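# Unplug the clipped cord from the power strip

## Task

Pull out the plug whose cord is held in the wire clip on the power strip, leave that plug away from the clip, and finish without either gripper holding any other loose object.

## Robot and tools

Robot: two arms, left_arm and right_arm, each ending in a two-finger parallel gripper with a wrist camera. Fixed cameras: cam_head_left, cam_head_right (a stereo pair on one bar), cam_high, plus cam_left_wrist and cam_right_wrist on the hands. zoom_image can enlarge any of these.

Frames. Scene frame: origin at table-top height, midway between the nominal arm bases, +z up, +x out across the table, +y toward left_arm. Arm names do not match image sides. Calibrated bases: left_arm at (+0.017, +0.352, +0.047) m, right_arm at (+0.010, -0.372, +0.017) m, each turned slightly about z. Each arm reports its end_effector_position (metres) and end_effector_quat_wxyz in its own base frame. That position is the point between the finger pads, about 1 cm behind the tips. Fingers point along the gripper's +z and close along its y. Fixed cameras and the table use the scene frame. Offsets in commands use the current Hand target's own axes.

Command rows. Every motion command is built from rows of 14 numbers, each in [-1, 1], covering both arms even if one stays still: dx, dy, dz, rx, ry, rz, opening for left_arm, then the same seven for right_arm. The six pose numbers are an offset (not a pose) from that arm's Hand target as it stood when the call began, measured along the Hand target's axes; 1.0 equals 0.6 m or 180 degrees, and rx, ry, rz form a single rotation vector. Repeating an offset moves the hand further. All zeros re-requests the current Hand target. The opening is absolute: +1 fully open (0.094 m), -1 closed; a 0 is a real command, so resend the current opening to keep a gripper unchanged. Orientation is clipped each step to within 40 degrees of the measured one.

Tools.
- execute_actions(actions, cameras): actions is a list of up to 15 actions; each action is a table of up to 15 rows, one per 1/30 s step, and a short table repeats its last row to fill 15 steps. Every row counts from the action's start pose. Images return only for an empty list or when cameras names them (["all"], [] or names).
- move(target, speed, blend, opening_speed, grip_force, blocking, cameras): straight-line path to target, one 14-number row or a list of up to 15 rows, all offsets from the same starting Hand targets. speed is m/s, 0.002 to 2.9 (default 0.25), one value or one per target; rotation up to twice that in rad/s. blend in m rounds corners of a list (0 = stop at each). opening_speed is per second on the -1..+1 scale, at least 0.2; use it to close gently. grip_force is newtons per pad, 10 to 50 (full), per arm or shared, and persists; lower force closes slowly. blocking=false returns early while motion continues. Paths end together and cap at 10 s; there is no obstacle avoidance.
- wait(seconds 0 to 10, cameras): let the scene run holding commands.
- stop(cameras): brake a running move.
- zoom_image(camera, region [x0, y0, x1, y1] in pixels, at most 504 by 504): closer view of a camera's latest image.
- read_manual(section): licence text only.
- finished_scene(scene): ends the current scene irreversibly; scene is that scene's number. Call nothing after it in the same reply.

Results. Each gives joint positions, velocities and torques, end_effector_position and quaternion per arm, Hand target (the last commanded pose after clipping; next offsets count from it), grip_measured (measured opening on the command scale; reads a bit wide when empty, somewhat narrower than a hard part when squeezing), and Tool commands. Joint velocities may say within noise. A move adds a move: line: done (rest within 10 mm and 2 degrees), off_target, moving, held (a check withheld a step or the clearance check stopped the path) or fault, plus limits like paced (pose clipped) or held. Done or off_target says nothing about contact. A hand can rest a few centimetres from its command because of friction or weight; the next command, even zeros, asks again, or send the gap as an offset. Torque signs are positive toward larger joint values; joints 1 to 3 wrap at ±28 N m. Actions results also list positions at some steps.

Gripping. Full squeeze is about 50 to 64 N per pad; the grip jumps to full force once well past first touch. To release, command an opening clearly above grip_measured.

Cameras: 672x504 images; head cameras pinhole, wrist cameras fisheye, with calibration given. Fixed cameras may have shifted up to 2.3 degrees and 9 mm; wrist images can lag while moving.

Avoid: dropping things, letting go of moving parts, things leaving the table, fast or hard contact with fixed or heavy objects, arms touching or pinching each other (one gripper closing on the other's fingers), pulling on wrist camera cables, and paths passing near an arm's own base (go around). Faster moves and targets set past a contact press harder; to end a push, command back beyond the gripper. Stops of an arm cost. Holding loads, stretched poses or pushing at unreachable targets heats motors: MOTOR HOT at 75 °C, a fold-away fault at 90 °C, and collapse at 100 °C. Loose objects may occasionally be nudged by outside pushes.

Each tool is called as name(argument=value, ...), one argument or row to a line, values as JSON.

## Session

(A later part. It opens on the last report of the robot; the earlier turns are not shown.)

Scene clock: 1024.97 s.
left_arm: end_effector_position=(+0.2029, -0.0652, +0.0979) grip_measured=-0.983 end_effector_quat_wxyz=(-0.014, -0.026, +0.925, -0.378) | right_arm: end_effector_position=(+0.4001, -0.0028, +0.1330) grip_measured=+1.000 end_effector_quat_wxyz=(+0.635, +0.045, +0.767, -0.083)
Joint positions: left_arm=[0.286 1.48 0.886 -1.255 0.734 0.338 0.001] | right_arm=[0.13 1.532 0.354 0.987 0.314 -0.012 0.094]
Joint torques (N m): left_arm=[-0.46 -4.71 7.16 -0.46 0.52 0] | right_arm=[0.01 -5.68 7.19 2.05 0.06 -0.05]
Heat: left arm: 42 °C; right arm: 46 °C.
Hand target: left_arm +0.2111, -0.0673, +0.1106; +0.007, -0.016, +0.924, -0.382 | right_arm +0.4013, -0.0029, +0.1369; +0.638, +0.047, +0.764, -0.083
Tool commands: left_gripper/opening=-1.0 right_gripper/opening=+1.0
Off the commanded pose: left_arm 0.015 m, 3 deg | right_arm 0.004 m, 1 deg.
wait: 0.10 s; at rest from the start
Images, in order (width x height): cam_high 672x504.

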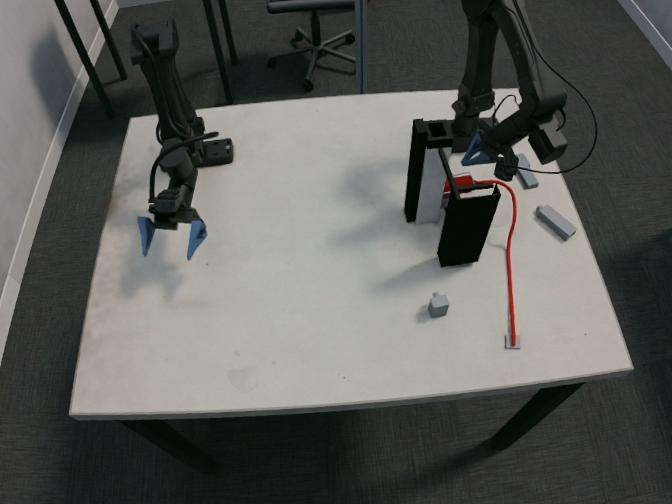

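move(
  target=[-0.0008,0.0970,-0.0645,0,0,0,-1,0,0,0,0,0,0,1],
  speed=0.25,
  cameras=["cam_left_wrist"],
)

zoom_image(
  camera="cam_left_wrist",
  region=[300, 20, 580, 230],
)

Scene clock: 1239.67 s.
left_arm: end_effector_position=(+0.2029, -0.0020, +0.0921) grip_measured=-0.983 end_effector_quat_wxyz=(-0.001, -0.022, +0.924, -0.382) | right_arm: end_effector_position=(+0.4001, -0.0028, +0.1330) grip_measured=+1.000 end_effector_quat_wxyz=(+0.635, +0.045, +0.767, -0.083)
Joint positions: left_arm=[0.555 1.633 0.987 -1.393 0.653 0.668 0.001] | right_arm=[0.13 1.532 0.354 0.987 0.314 -0.012 0.094]
Joint torques (N m): left_arm=[0.31 -3.17 6.84 -0.83 0.32 0.17] | right_arm=[0.01 -5.71 7.17 2.04 0.06 -0.05]
Heat: left arm: 42 °C; right arm: 46 °C.
Hand target: left_arm +0.2091, +0.0012, +0.0969; +0.007, -0.016, +0.924, -0.382 | right_arm +0.4013, -0.0029, +0.1369; +0.638, +0.047, +0.764, -0.083
Off the commanded pose: left_arm 0.008 m, 1 deg | right_arm 0.004 m, 1 deg.
move: done
camera_calibration:
cam_left_wrist: T_world_to_cam=[[0.117889, -0.734037, 0.668799, -0.0850373], [-0.769327, 0.358334, 0.528897, 0.116967], [-0.627883, -0.576876, -0.522471, 0.282226], [0, 0, 0, 1]] pos_world=[0.277215, 0.0584756, 0.142464]
Images, in order (width x height): cam_left_wrist 672x504.

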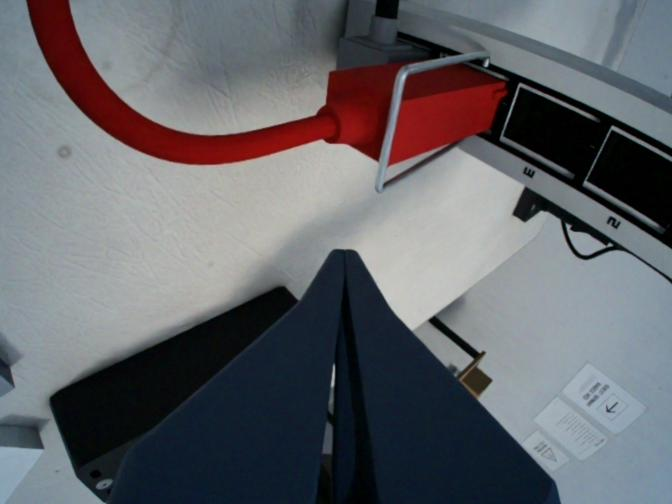

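Scaled by 1.800 from the camera's 672x504 image, which has a finer 960x720 frame.

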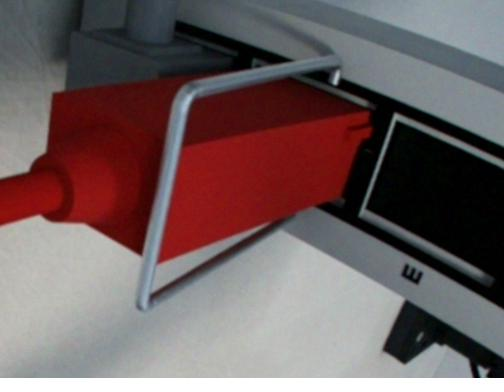

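move(
  target=[-0.0025,-0.0025,0.0958,0,0,0,-1,0,0,0,0,0,0,1],
  speed=0.15,
  cameras=["cam_left_wrist"],
)

zoom_image(
  camera="cam_left_wrist",
  region=[270, 70, 570, 300],
)

Scene clock: 1254.37 s.
left_arm: end_effector_position=(+0.2100, -0.0364, +0.0563) grip_measured=-0.983 end_effector_quat_wxyz=(-0.006, -0.021, +0.926, -0.377) | right_arm: end_effector_position=(+0.4001, -0.0028, +0.1330) grip_measured=+1.000 end_effector_quat_wxyz=(+0.635, +0.045, +0.767, -0.083)
Joint positions: left_arm=[0.4 1.633 0.847 -1.142 0.701 0.487 0.001] | right_arm=[0.13 1.532 0.354 0.987 0.314 -0.012 0.094]
Joint torques (N m): left_arm=[-0.5 -4.7 3.29 -0.24 0.52 0] | right_arm=[0.02 -5.71 7.16 2.05 0.07 -0.04]
Heat: left arm: 42 °C; right arm: 46 °C.
Hand target: left_arm +0.2122, -0.0404, +0.0573; +0.007, -0.016, +0.924, -0.383 | right_arm +0.4013, -0.0029, +0.1369; +0.638, +0.047, +0.764, -0.083
Off the commanded pose: left_arm 0.005 m, 2 deg | right_arm 0.004 m, 1 deg.
move: done
camera_calibration:
cam_left_wrist: T_world_to_cam=[[0.117827, -0.741982, 0.659984, -0.0870008], [-0.763401, 0.357369, 0.538059, 0.15195], [-0.635088, -0.56723, -0.524322, 0.250085], [0, 0, 0, 1]] pos_world=[0.285076, 0.0230003, 0.106786]
Images, in order (width x height): cam_left_wrist 672x504.

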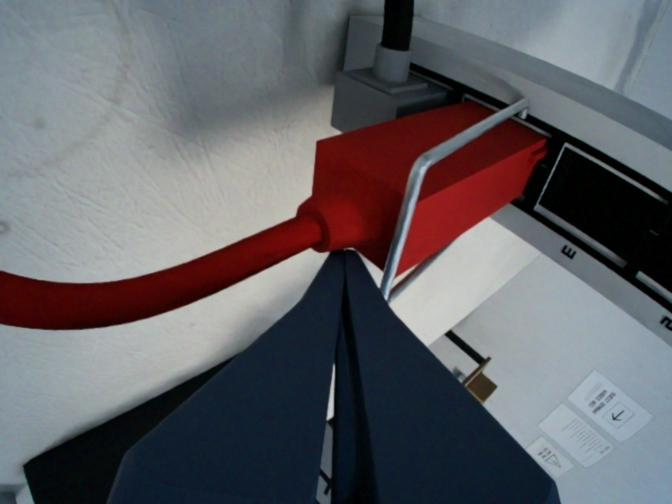

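Scaled by 1.680 from the camera's 672x504 image, which has a finer 960x720 frame.

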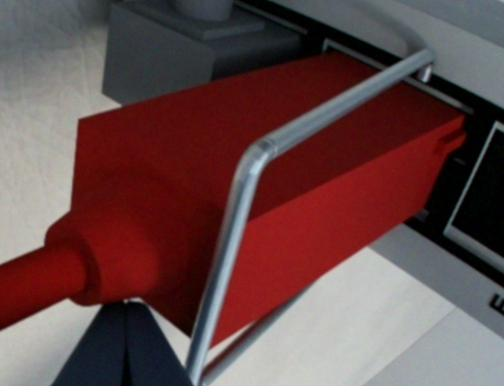

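move(
  target=[
    [0.0003,-0.0294,-0.0168,0,0,0,-1,0,0,0,0,0,0,1],
    [0.0004,-0.0475,-0.0294,0,0,0,-1,0,0,0,0,0,0,1],
    [0.0008,-0.0777,-0.0421,0,0,0,-1,0,0,0,0,0,0,1],
  ],
  speed=0.06,
  blend=0.01,
  cameras=["cam_left_wrist"],
)

zoom_image(
  camera="cam_left_wrist",
  region=[230, 70, 530, 320],
)

Scene clock: 1287.13 s.
left_arm: end_effector_position=(+0.2038, -0.0541, +0.0957) grip_measured=-0.983 end_effector_quat_wxyz=(-0.014, -0.025, +0.925, -0.379) | right_arm: end_effector_position=(+0.4001, -0.0028, +0.1330) grip_measured=+1.000 end_effector_quat_wxyz=(+0.635, +0.045, +0.767, -0.083)
Joint positions: left_arm=[0.335 1.514 0.903 -1.282 0.721 0.404 0.001] | right_arm=[0.13 1.532 0.354 0.987 0.314 -0.012 0.094]
Joint torques (N m): left_arm=[-0.43 -4.81 7.06 -0.53 0.51 -0.01] | right_arm=[0.01 -5.68 7.17 2.05 0.05 -0.04]
Heat: left arm: 39 °C; right arm: 46 °C.
Hand target: left_arm +0.2122, -0.0556, +0.1081; +0.007, -0.016, +0.924, -0.383 | right_arm +0.4013, -0.0029, +0.1369; +0.638, +0.047, +0.764, -0.083
Off the commanded pose: left_arm 0.015 m, 3 deg | right_arm 0.004 m, 1 deg.
move: off_target (left_arm); blend cut to 0.0066 m at target 1, 0.0066 m at target 2
camera_calibration:
cam_left_wrist: T_world_to_cam=[[0.130917, -0.738268, 0.661681, -0.127918], [-0.753244, 0.359872, 0.550559, 0.129179], [-0.64458, -0.570485, -0.508983, 0.257065], [0, 0, 0, 1]] pos_world=[0.279749, 0.0057257, 0.144362]
Images, in order (width x height): cam_left_wrist 672x504.

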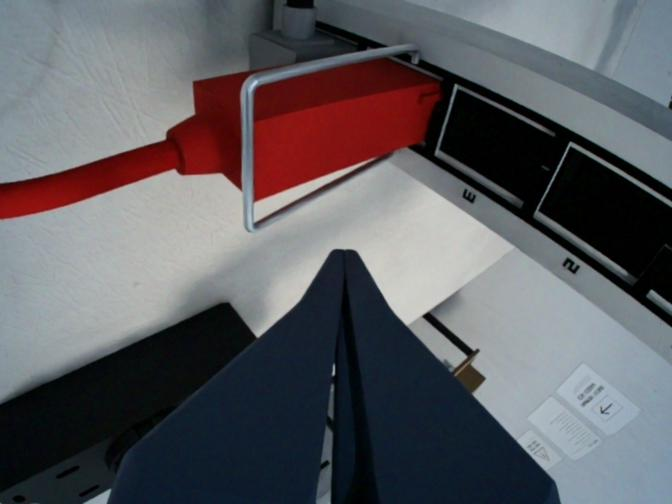

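Scaled by 1.680 from the camera's 672x504 image, which has a finer 960x720 frame.

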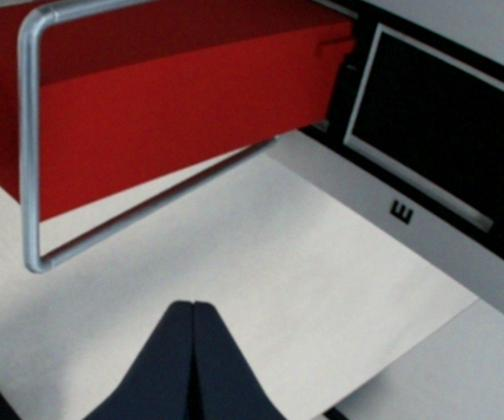

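move(
  target=[0.0487,0.0888,-0.0682,0.1077,-0.1033,-0.0730,-0.5,0,0,0,0,0,0,1],
  speed=0.25,
  cameras=["cam_left_wrist"],
)

zoom_image(
  camera="cam_left_wrist",
  region=[240, 20, 540, 270],
)

Scene clock: 1371.07 s.
left_arm: end_effector_position=(+0.1801, +0.0128, +0.0971) grip_measured=-0.503 end_effector_quat_wxyz=(+0.111, -0.176, +0.835, -0.510) | right_arm: end_effector_position=(+0.4001, -0.0028, +0.1330) grip_measured=+1.000 end_effector_quat_wxyz=(+0.635, +0.045, +0.767, -0.083)
Joint positions: left_arm=[0.943 1.663 0.775 -1.455 0.882 0.907 0.023] | right_arm=[0.13 1.532 0.354 0.987 0.314 -0.012 0.094]
Joint torques (N m): left_arm=[0.49 -2.62 2.86 -1.22 0.49 0.16] | right_arm=[-0.03 -5.71 7.19 2.04 0.05 -0.04]
Heat: left arm: 41 °C; right arm: 46 °C.
Hand target: left_arm +0.1806, +0.0100, +0.0993; +0.115, -0.181, +0.826, -0.522 | right_arm +0.4013, -0.0029, +0.1369; +0.638, +0.047, +0.764, -0.083
Off the commanded pose: left_arm 0.004 m, 2 deg | right_arm 0.004 m, 1 deg.
move: done
camera_calibration:
cam_left_wrist: T_world_to_cam=[[0.265208, -0.4231, 0.866401, -0.124429], [-0.915302, 0.172026, 0.364184, 0.136213], [-0.30313, -0.889603, -0.341642, 0.20708], [0, 0, 0, 1]] pos_world=[0.220447, 0.108141, 0.128947]
Images, in order (width x height): cam_left_wrist 672x504.

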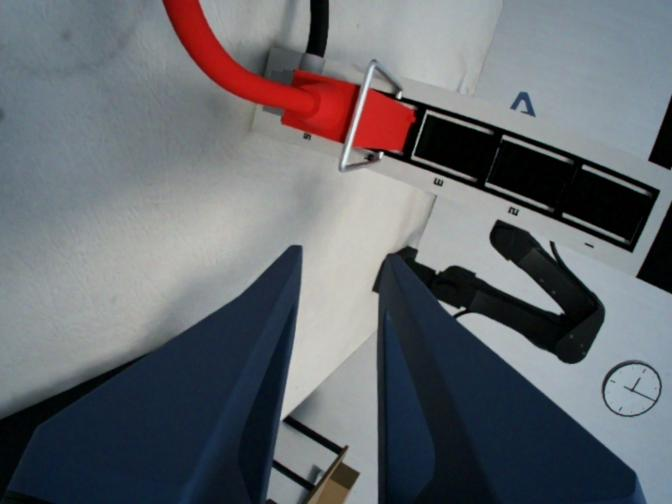

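Scaled by 1.680 from the camera's 672x504 image, which has a finer 960x720 frame.

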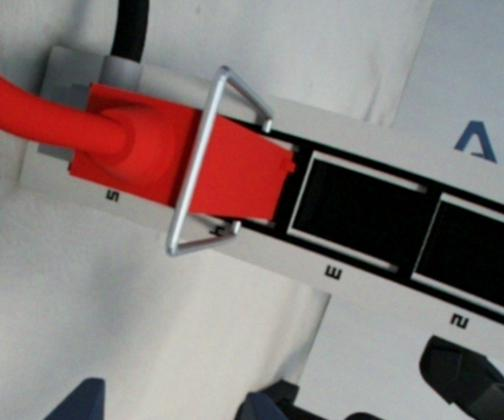

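move(
  target=[
    [0.0033,0.0067,0.1265,0,0,0,-0.5,0,0,0,0,0,0,1],
    [0.0033,0.0067,0.1265,0,0,0,-1,0,0,0,0,0,0,1],
  ],
  speed=0.12,
  opening_speed=0.6,
  cameras=["cam_left_wrist"],
)

zoom_image(
  camera="cam_left_wrist",
  region=[240, 70, 540, 320],
)

Scene clock: 1437.37 s.
left_arm: end_effector_position=(+0.2052, -0.0503, +0.0616) grip_measured=-0.913 end_effector_quat_wxyz=(+0.099, -0.193, +0.824, -0.523) | right_arm: end_effector_position=(+0.4001, -0.0028, +0.1330) grip_measured=+1.000 end_effector_quat_wxyz=(+0.635, +0.045, +0.767, -0.083)
Joint positions: left_arm=[0.609 1.564 0.541 -0.928 1.086 0.38 0.004] | right_arm=[0.13 1.532 0.354 0.987 0.314 -0.012 0.094]
Joint torques (N m): left_arm=[-0.46 -4.21 2.86 -0.21 0.53 0.06] | right_arm=[0.01 -5.71 7.17 2.04 0.06 -0.04]
Heat: left arm: 38 °C; right arm: 46 °C.
Hand target: left_arm +0.2068, -0.0516, +0.0632; +0.115, -0.181, +0.825, -0.522 | right_arm +0.4013, -0.0029, +0.1369; +0.638, +0.047, +0.764, -0.083
Off the commanded pose: left_arm 0.003 m, 2 deg | right_arm 0.004 m, 1 deg.
move: done
camera_calibration:
cam_left_wrist: T_world_to_cam=[[0.298462, -0.382488, 0.874427, -0.132347], [-0.906731, 0.172355, 0.384879, 0.179999], [-0.297923, -0.907743, -0.295372, 0.141576], [0, 0, 0, 1]] pos_world=[0.24489, 0.0468695, 0.088268]
Images, in order (width x height): cam_left_wrist 672x504.

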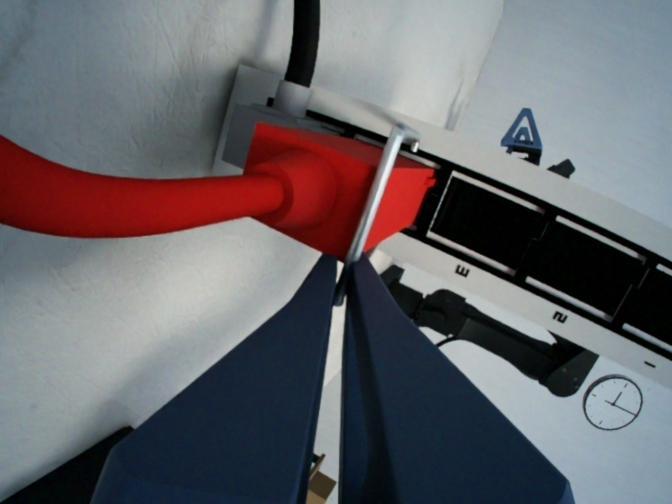

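Scaled by 1.680 from the camera's 672x504 image, which has a finer 960x720 frame.

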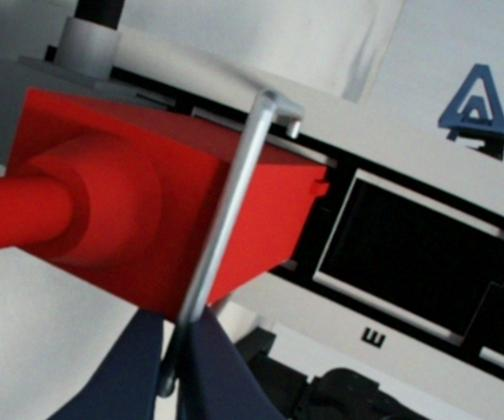

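move(
  target=[
    [-0.0033,-0.0618,-0.0238,-0.0503,-0.0099,0.0213,-1,0,0,0,0,0,0,1],
    [0.0045,-0.0942,-0.0205,-0.1258,-0.0249,0.0532,-1,0,0,0,0,0,0,1],
    [0.0150,-0.1240,-0.0097,-0.1913,-0.0378,0.0809,-1,0,0,0,0,0,0,1],
  ],
  speed=0.08,
  blend=0.008,
  cameras=["cam_left_wrist"],
)

zoom_image(
  camera="cam_left_wrist",
  region=[240, 70, 540, 320],
)

Scene clock: 1486.63 s.
left_arm: end_effector_position=(+0.2061, -0.0847, +0.1147) grip_measured=-0.932 end_effector_quat_wxyz=(+0.151, -0.119, +0.953, -0.233) | right_arm: end_effector_position=(+0.4001, -0.0028, +0.1330) grip_measured=+1.000 end_effector_quat_wxyz=(+0.635, +0.045, +0.767, -0.083)
Joint positions: left_arm=[-0.083 0.939 0.699 -0.913 0.388 -0.415 0.003] | right_arm=[0.13 1.532 0.354 0.987 0.314 -0.012 0.094]
Joint torques (N m): left_arm=[0.2 -2.18 10.09 0.42 -0.12 -0.36] | right_arm=[0.01 -5.72 7.17 2.05 0.07 -0.04]
Heat: left arm: 39 °C; right arm: 46 °C.
Hand target: left_arm +0.2097, -0.0796, +0.1330; +0.169, -0.132, +0.950, -0.225 | right_arm +0.4013, -0.0029, +0.1369; +0.638, +0.047, +0.764, -0.083
Off the commanded pose: left_arm 0.019 m, 3 deg | right_arm 0.004 m, 1 deg.
move: off_target (left_arm)
camera_calibration:
cam_left_wrist: T_world_to_cam=[[0.241276, -0.856217, 0.456814, -0.172663], [-0.913282, -0.0411497, 0.405243, 0.147158], [-0.328178, -0.514976, -0.791896, 0.222771], [0, 0, 0, 1]] pos_world=[0.249165, -0.0270594, 0.195651]
Images, in order (width x height): cam_left_wrist 672x504.

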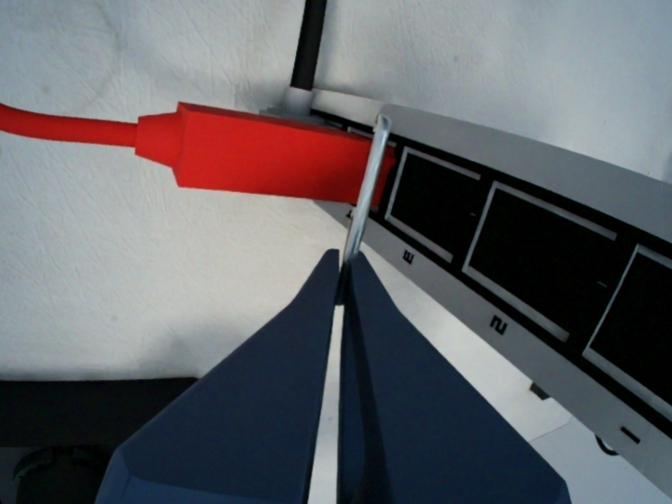

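Scaled by 1.680 from the camera's 672x504 image, which has a finer 960x720 frame.

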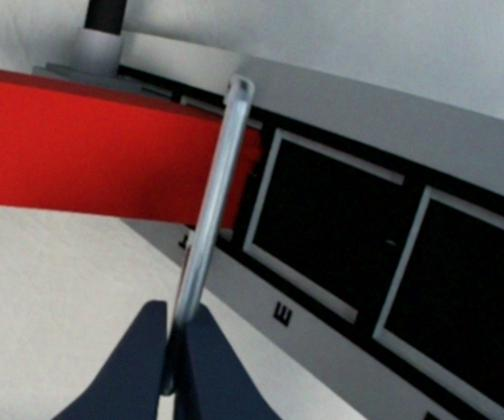

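move(
  target=[
    [0.0065,-0.0367,-0.0012,0,0,0,-1,0,0,0,0,0,0,1],
    [0.0065,-0.0367,-0.0012,0,0,0,-0.72,0,0,0,0,0,0,1],
    [0.0065,-0.0367,-0.1012,0,0,0,-0.72,0,0,0,0,0,0,1],
  ],
  speed=[0.06,0.06,0.15],
  cameras=["cam_left_wrist","cam_high"],
)

zoom_image(
  camera="cam_left_wrist",
  region=[150, 40, 480, 290],
)

Scene clock: 1518.10 s.
left_arm: end_effector_position=(+0.1836, -0.0757, +0.1804) grip_measured=-0.723 end_effector_quat_wxyz=(+0.152, -0.139, +0.954, -0.218) | right_arm: end_effector_position=(+0.4001, -0.0028, +0.1330) grip_measured=+1.000 end_effector_quat_wxyz=(+0.635, +0.045, +0.767, -0.083)
Joint positions: left_arm=[-0.077 0.882 0.953 -1.226 0.353 -0.442 0.013] | right_arm=[0.13 1.532 0.354 0.987 0.314 -0.012 0.094]
Joint torques (N m): left_arm=[0.61 -0.16 8.38 0.75 0.22 0.12] | right_arm=[-0.02 -5.71 7.16 2.05 0.06 -0.04]
Heat: left arm: 44 °C; right arm: 46 °C.
Hand target: left_arm +0.1869, -0.0765, +0.1934; +0.169, -0.132, +0.950, -0.225 | right_arm +0.4013, -0.0029, +0.1369; +0.638, +0.047, +0.764, -0.083
Off the commanded pose: left_arm 0.014 m, 2 deg | right_arm 0.004 m, 1 deg.
move: off_target (left_arm); target 2's new opening was sent with left_arm's hand 0.024 m and 3 deg from that target
camera_calibration:
cam_left_wrist: T_world_to_cam=[[0.283089, -0.855137, 0.434283, -0.193072], [-0.906229, -0.0902371, 0.413045, 0.0939798], [-0.314022, -0.510488, -0.800495, 0.271338], [0, 0, 0, 1]] pos_world=[0.22503, -0.0181076, 0.262235]
Images, in order (width x height): cam_high 672x504, cam_left_wrist 672x504.

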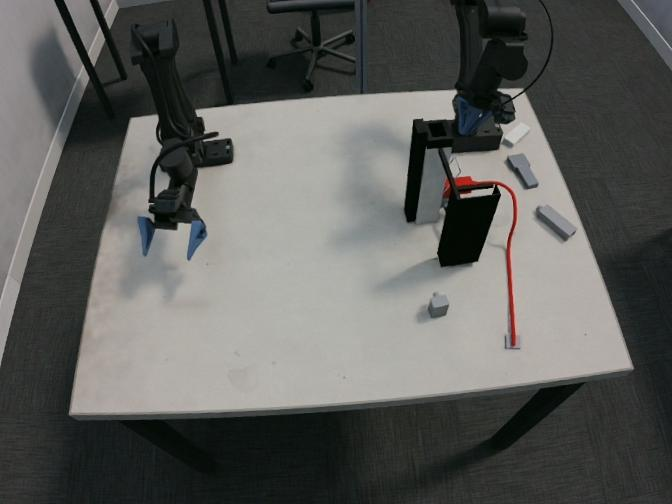

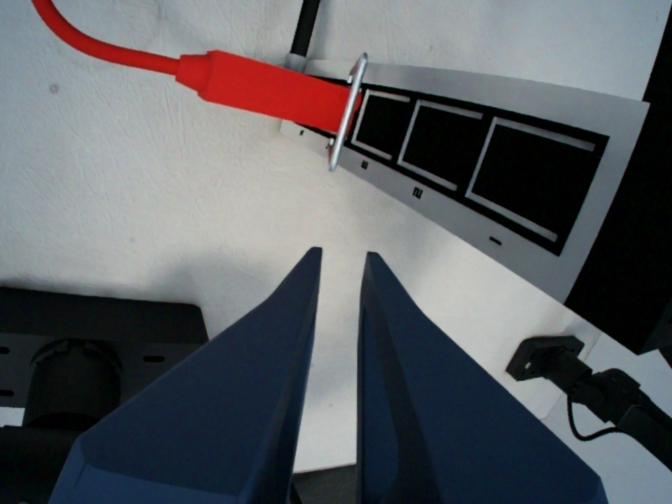

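Scaled by 1.527 from the camera's 672x504 image, which has a finer 960x720 frame.

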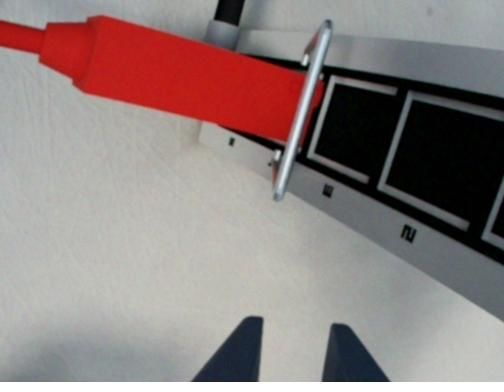

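move(
  target=[
    [-0.0462,0.0858,0.0520,-0.1188,0.0606,-0.4386,0.0,0,0,0,0,0,0,1],
    [-0.0368,0.0847,0.1567,-0.1188,0.0606,-0.4386,0.0,0,0,0,0,0,0,1],
  ],
  speed=0.3,
  blend=0.015,
  cameras=["cam_left_wrist"],
)

zoom_image(
  camera="cam_left_wrist",
  region=[200, 20, 480, 260],
)

Scene clock: 1553.03 s.
left_arm: end_effector_position=(+0.2355, -0.0596, +0.0993) grip_measured=-0.003 end_effector_quat_wxyz=(+0.118, +0.707, -0.685, +0.127) | right_arm: end_effector_position=(+0.4001, -0.0028, +0.1330) grip_measured=+1.000 end_effector_quat_wxyz=(+0.635, +0.045, +0.767, -0.083)
Joint positions: left_arm=[0.003 1.428 1.025 -1.15 0.347 -1.603 0.047] | right_arm=[0.13 1.532 0.354 0.987 0.314 -0.012 0.094]
Joint torques (N m): left_arm=[-0.46 -3.15 4.55 0.26 0.16 -0.1] | right_arm=[0.01 -5.68 7.16 2.04 0.05 -0.04]
Heat: left arm: 44 °C; right arm: 46 °C.
Hand target: left_arm +0.2338, -0.0616, +0.0961; +0.121, +0.708, -0.684, +0.125 | right_arm +0.4013, -0.0029, +0.1369; +0.638, +0.047, +0.764, -0.083
Off the commanded pose: left_arm 0.004 m, 0 deg | right_arm 0.004 m, 1 deg.
move: done
camera_calibration:
cam_left_wrist: T_world_to_cam=[[0.994191, 0.0881604, -0.0617421, -0.220837], [0.0976794, -0.498144, 0.861575, -0.129304], [0.0452003, -0.862601, -0.503862, 0.0958235], [0, 0, 0, 1]] pos_world=[0.227853, 0.0377142, 0.146052]
Images, in order (width x height): cam_left_wrist 672x504.

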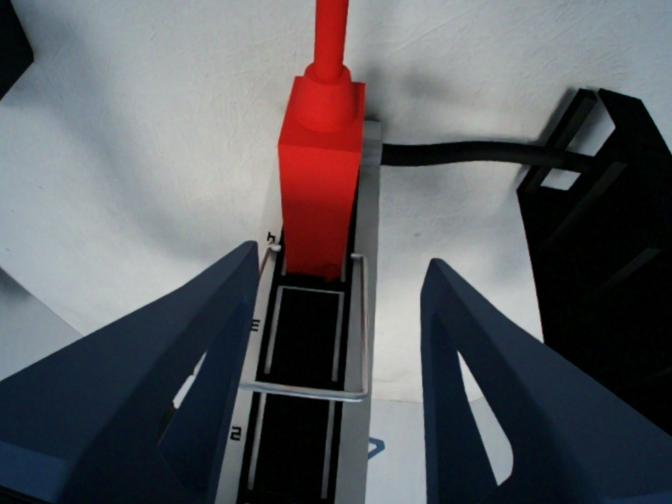

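Scaled by 1.800 from the camera's 672x504 image, which has a finer 960x720 frame.

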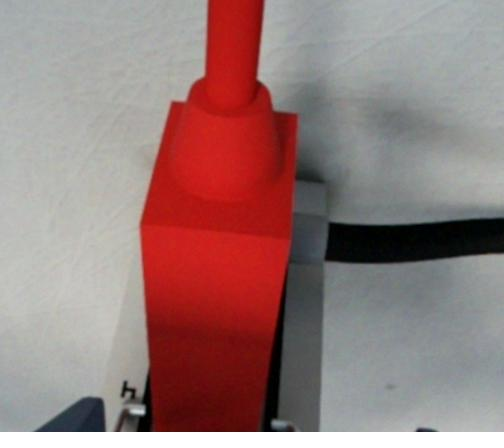

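move(
  target=[
    [-0.0307,0.0162,0.0833,0,0,0,0.0,0,0,0,0,0,0,1],
    [-0.0307,0.0162,0.0833,0,0,0,-0.65,0,0,0,0,0,0,1],
  ],
  speed=0.1,
  opening_speed=0.5,
  cameras=["cam_left_wrist"],
)

Scene clock: 1574.37 s.
left_arm: end_effector_position=(+0.2263, -0.0596, +0.0468) grip_measured=-0.483 end_effector_quat_wxyz=(+0.117, +0.708, -0.685, +0.127) | right_arm: end_effector_position=(+0.4001, -0.0028, +0.1330) grip_measured=+1.000 end_effector_quat_wxyz=(+0.635, +0.045, +0.767, -0.083)
Joint positions: left_arm=[0.003 1.447 0.825 -0.929 0.347 -1.604 0.024] | right_arm=[0.13 1.532 0.354 0.987 0.314 -0.012 0.094]
Joint torques (N m): left_arm=[-0.57 -2.69 4.3 0.28 0.16 -0.11] | right_arm=[-0.01 -5.7 7.16 2.05 0.06 -0.04]
Heat: left arm: 41 °C; right arm: 46 °C.
Hand target: left_arm +0.2240, -0.0617, +0.0427; +0.121, +0.708, -0.684, +0.125 | right_arm +0.4013, -0.0029, +0.1369; +0.638, +0.047, +0.764, -0.083
Off the commanded pose: left_arm 0.005 m, 1 deg | right_arm 0.004 m, 1 deg.
move: done
camera_calibration:
cam_left_wrist: T_world_to_cam=[[0.99421, 0.0892416, -0.0598551, -0.214833], [0.0965837, -0.498002, 0.86178, -0.0830124], [0.0470987, -0.862572, -0.503738, 0.0694224], [0, 0, 0, 1]] pos_world=[0.218337, 0.0377135, 0.0936503]
Images, in order (width x height): cam_left_wrist 672x504.

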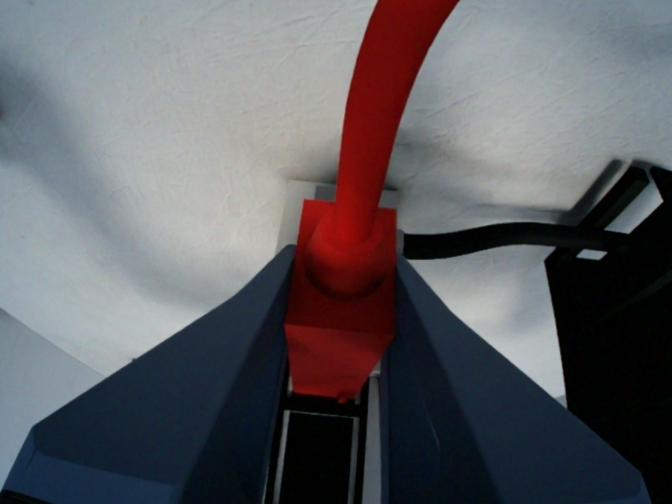

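move(
  target=[-0.1564, -0.0055, -0.057, 0, 0, 0, -0.65, 0, 0, 0, 0, 0, 0, 1],
  speed=0.05,
  cameras=["cam_head_left", "cam_high"],
)

Scene clock: 1596.80 s.
left_arm: end_effector_position=(+0.2207, +0.0340, +0.0367) grip_measured=-0.484 end_effector_quat_wxyz=(+0.122, +0.706, -0.686, +0.128) | right_arm: end_effector_position=(+0.4001, -0.0028, +0.1330) grip_measured=+1.000 end_effector_quat_wxyz=(+0.635, +0.045, +0.767, -0.083)
Joint positions: left_arm=[0.412 1.571 0.892 -1.026 0.329 -1.165 0.024] | right_arm=[0.13 1.532 0.354 0.987 0.314 -0.012 0.094]
Joint torques (N m): left_arm=[0.59 -3.28 7.45 -0.42 0.06 0.01] | right_arm=[0.03 -5.7 7.15 2.05 0.06 -0.04]
Heat: left arm: 39 °C; right arm: 46 °C.
Hand target: left_arm +0.2239, +0.0383, +0.0427; +0.121, +0.708, -0.684, +0.125 | right_arm +0.4013, -0.0029, +0.1369; +0.638, +0.047, +0.764, -0.083
Off the commanded pose: left_arm 0.008 m, 0 deg | right_arm 0.004 m, 1 deg.
move: done
Images, in order (width x height): cam_head_left 672x504, cam_high 672x504.

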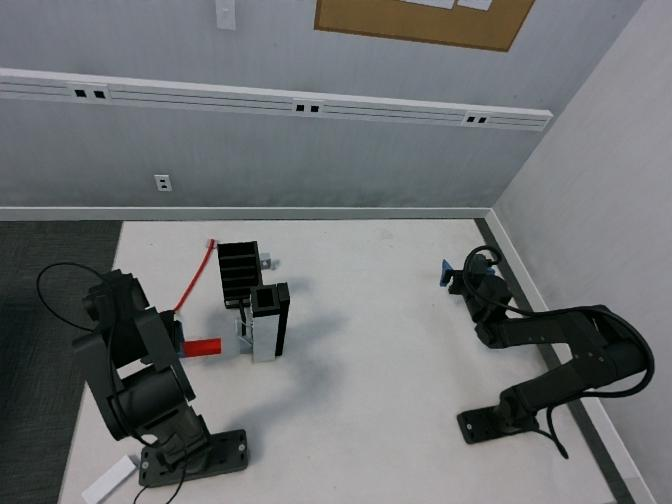

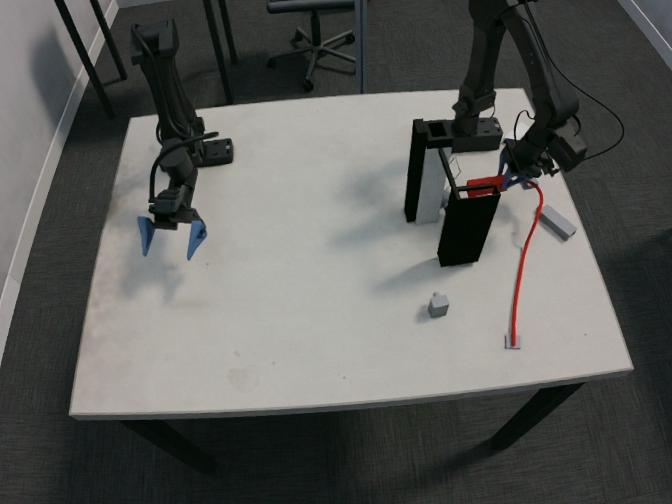

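zoom_image(
  camera="cam_head_left",
  region=[150, 290, 300, 400],
)

zoom_image(
  camera="cam_high",
  region=[400, 110, 600, 260],
)

Scaled by 3.360 from the camera's 672x504 image, which has a finer 960x720 frame.

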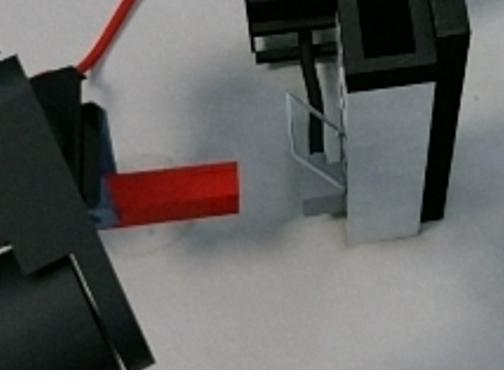

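Scaled by 2.520 from the camera's 672x504 image, which has a finer 960x720 frame.

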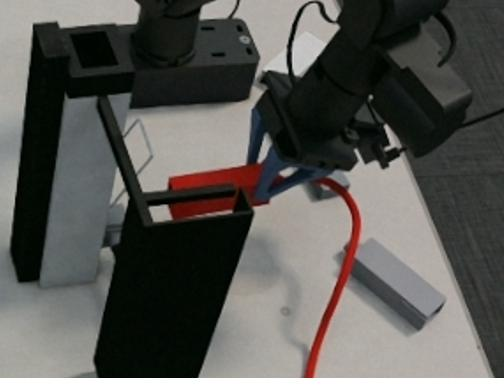

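execute_actions(
  actions=[],
  cameras=["cam_left_wrist", "cam_head_right", "cam_head_left"],
)

zoom_image(
  camera="cam_head_right",
  region=[150, 290, 300, 400],
)

Scene clock: 1630.07 s.
left_arm: end_effector_position=(+0.2207, +0.0340, +0.0367) grip_measured=-0.484 end_effector_quat_wxyz=(+0.122, +0.706, -0.686, +0.128) | right_arm: end_effector_position=(+0.4001, -0.0028, +0.1330) grip_measured=+1.000 end_effector_quat_wxyz=(+0.635, +0.045, +0.767, -0.083)
Joint positions: left_arm=[0.412 1.571 0.892 -1.026 0.329 -1.164 0.024] | right_arm=[0.13 1.532 0.354 0.987 0.314 -0.012 0.094]
Joint velocities: within noise
Joint torques (N m): left_arm=[0.68 -3.29 7.43 -0.42 0.05 0] | right_arm=[-0.01 -5.71 7.16 2.04 0.05 -0.04]
Heat: left arm: 41 °C; right arm: 46 °C.
Hand target: left_arm +0.2240, +0.0383, +0.0427; +0.121, +0.708, -0.684, +0.125 | right_arm +0.4013, -0.0029, +0.1369; +0.638, +0.047, +0.764, -0.083
Tool commands: left_gripper/opening=-0.65 right_gripper/opening=+1.0
Off the commanded pose: left_arm 0.008 m, 0 deg | right_arm 0.004 m, 1 deg.
camera_calibration:
cam_left_wrist: T_world_to_cam=[[0.994349, 0.0836021, -0.0654236, -0.217885], [0.0982925, -0.492249, 0.864887, -0.0277478], [0.0401017, -0.86643, -0.497685, 0.1468], [0, 0, 0, 1]] pos_world=[0.213495, 0.131749, 0.0828042]
Images, in order (width x height): cam_head_left 672x504, cam_head_right 672x504, cam_left_wrist 672x504.

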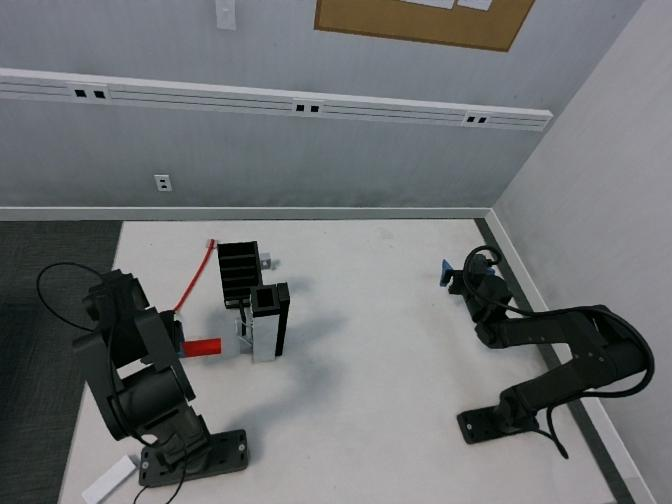

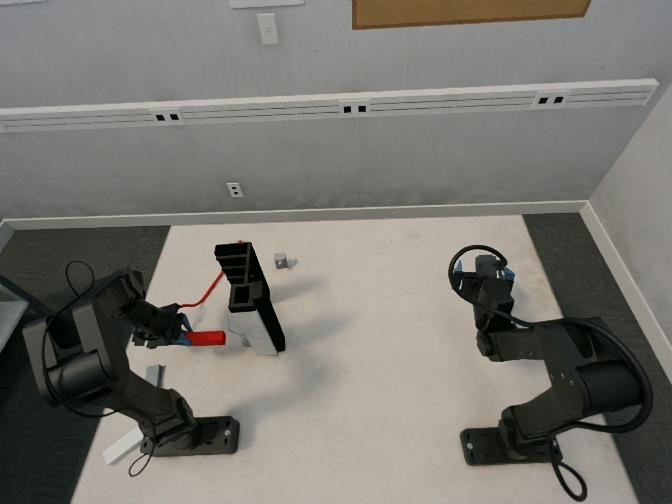

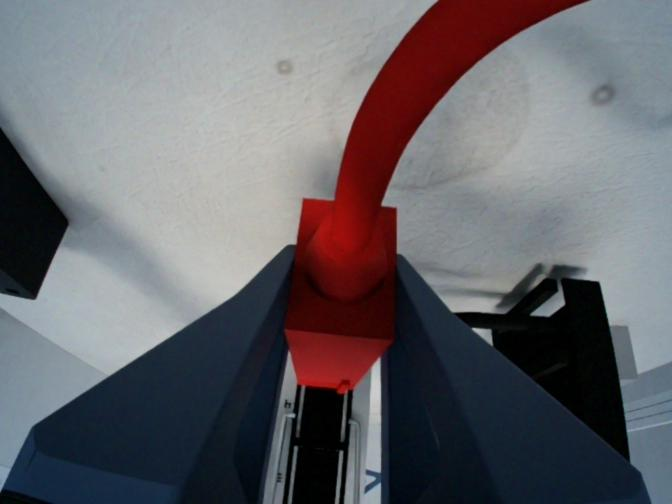

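Scaled by 3.360 from the camera's 672x504 image, which has a finer 960x720 frame.

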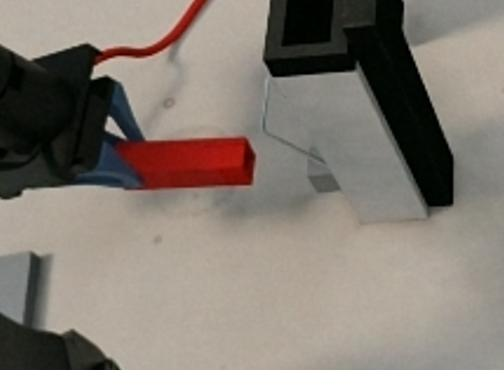

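move(
  target=[
    [-0.0209, 0.0021, 0.0912, 0, 0.0194, 0, -0.65, 0, 0, 0, 0, 0, 0, 1],
    [-0.0345, 0.0021, 0.1288, 0, 0.0194, 0, -0.65, 0, 0, 0, 0, 0, 0, 1],
  ],
  speed=[0.15, 0.03],
  cameras=["cam_left_wrist", "cam_head_left"],
)

zoom_image(
  camera="cam_head_left",
  region=[150, 300, 300, 410],
)

Scene clock: 1703.73 s.
left_arm: end_effector_position=(+0.2241, +0.0312, -0.0265) grip_measured=-0.484 end_effector_quat_wxyz=(+0.143, +0.703, -0.680, +0.148) | right_arm: end_effector_position=(+0.4001, -0.0028, +0.1330) grip_measured=+1.000 end_effector_quat_wxyz=(+0.635, +0.045, +0.767, -0.083)
Joint positions: left_arm=[0.434 1.764 0.784 -0.762 0.38 -1.137 0.024] | right_arm=[0.13 1.532 0.354 0.987 0.314 -0.012 0.094]
Joint torques (N m): left_arm=[0.08 -2.82 2.51 0.32 0.11 -0.03] | right_arm=[0.01 -5.7 7.17 2.05 0.07 -0.04]
Heat: left arm: 41 °C; right arm: 46 °C.
Hand target: left_arm +0.2229, +0.0312, -0.0369; +0.142, +0.704, -0.681, +0.146 | right_arm +0.4013, -0.0029, +0.1369; +0.638, +0.047, +0.764, -0.083
Off the commanded pose: left_arm 0.011 m, 0 deg | right_arm 0.004 m, 1 deg.
move: off_target (left_arm)
camera_calibration:
cam_left_wrist: T_world_to_cam=[[0.993908, 0.0831376, -0.0723588, -0.225206], [0.101693, -0.438588, 0.892916, 0.0235244], [0.0424992, -0.894834, -0.44437, 0.114494], [0, 0, 0, 1]] pos_world=[0.216576, 0.131494, 0.0135769]
Images, in order (width x height): cam_head_left 672x504, cam_left_wrist 672x504.

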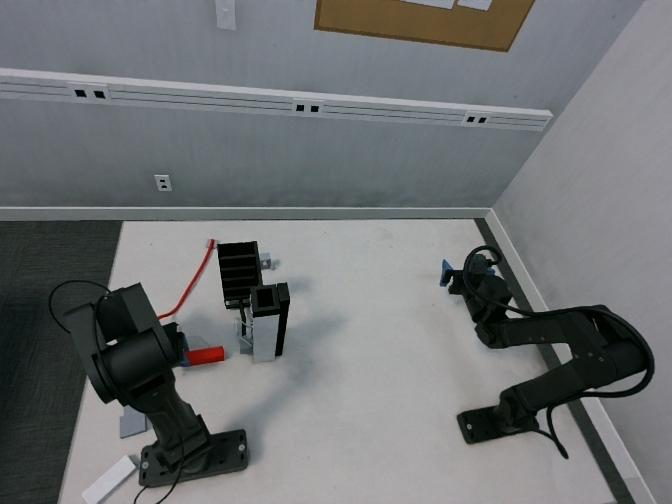

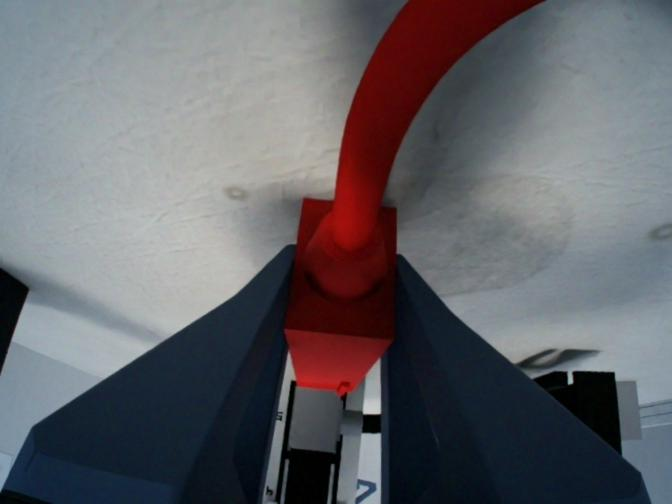

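Scaled by 3.360 from the camera's 672x504 image, which has a finer 960x720 frame.

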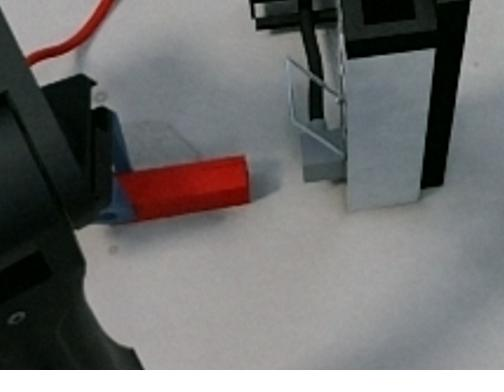

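move(
  target=[
    [0.0036, 0, -0.0083, 0, 0, 0, 0.35, 0, 0, 0, 0, 0, 0, 1],
    [0.033, 0, -0.158, 0, 0, 0, 0.35, 0, 0, 0, 0, 0, 0, 1],
  ],
  speed=[0.05, 0.12],
  opening_speed=0.4,
  cameras=["cam_left_wrist", "cam_head_left", "cam_high"],
)

zoom_image(
  camera="cam_head_left",
  region=[150, 300, 300, 410],
)

Scene clock: 1725.23 s.
left_arm: end_effector_position=(+0.2168, +0.0450, +0.0479) grip_measured=+0.347 end_effector_quat_wxyz=(+0.160, +0.705, -0.676, +0.144) | right_arm: end_effector_position=(+0.4001, -0.0028, +0.1330) grip_measured=+1.000 end_effector_quat_wxyz=(+0.635, +0.045, +0.767, -0.083)
Joint positions: left_arm=[0.499 1.63 0.973 -1.143 0.37 -1.07 0.063] | right_arm=[0.13 1.532 0.354 0.987 0.314 -0.012 0.094]
Joint torques (N m): left_arm=[0.55 -5.79 6.94 -0.45 0.07 0.07] | right_arm=[0.03 -5.7 7.16 2.05 0.06 -0.05]
Heat: left arm: 39 °C; right arm: 46 °C.
Hand target: left_arm +0.2222, +0.0508, +0.0579; +0.142, +0.704, -0.680, +0.146 | right_arm +0.4013, -0.0029, +0.1369; +0.638, +0.047, +0.764, -0.083
Off the commanded pose: left_arm 0.013 m, 2 deg | right_arm 0.004 m, 1 deg.
move: off_target (left_arm)
camera_calibration:
cam_left_wrist: T_world_to_cam=[[0.991124, 0.0838174, -0.103189, -0.211728], [0.12913, -0.422461, 0.897135, -0.0429771], [0.0316024, -0.902497, -0.429535, 0.162183], [0, 0, 0, 1]] pos_world=[0.210273, 0.14596, 0.0863718]
Images, in order (width x height): cam_head_left 672x504, cam_high 672x504, cam_left_wrist 672x504.

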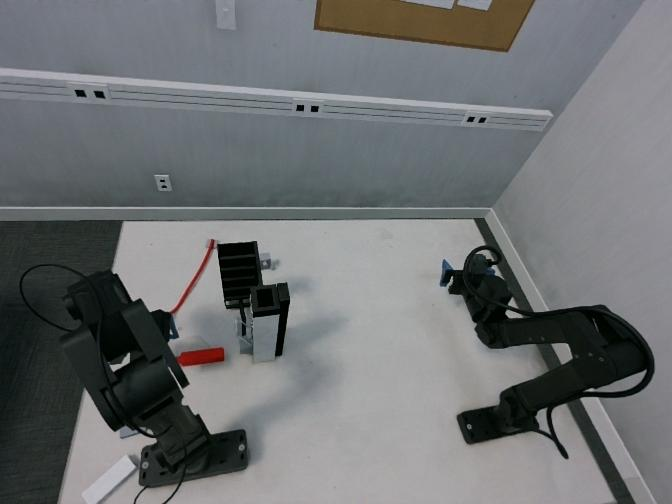

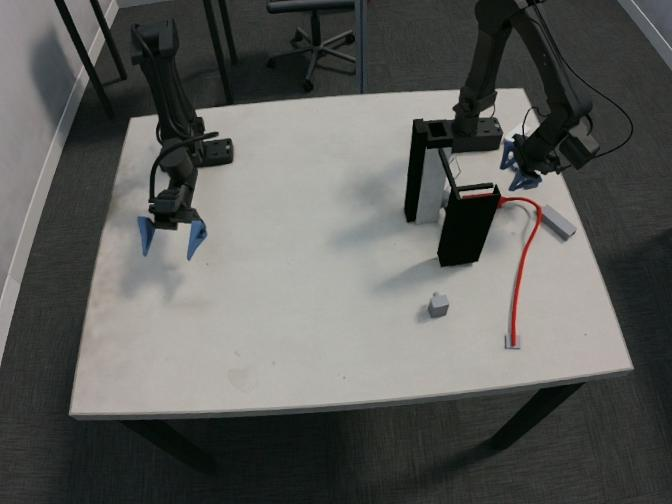

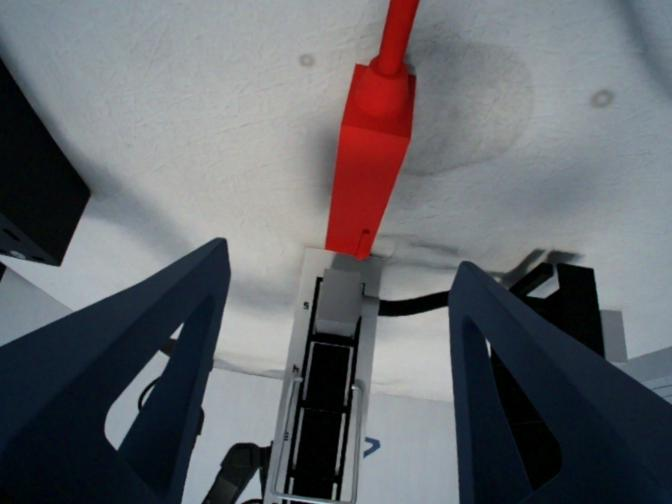

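Scaled by 3.360 from the camera's 672x504 image, which has a finer 960x720 frame.

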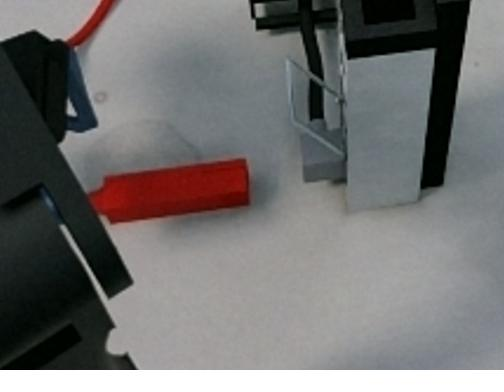

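finished_scene(
  scene=2,
)

The scene is finished: the task was done.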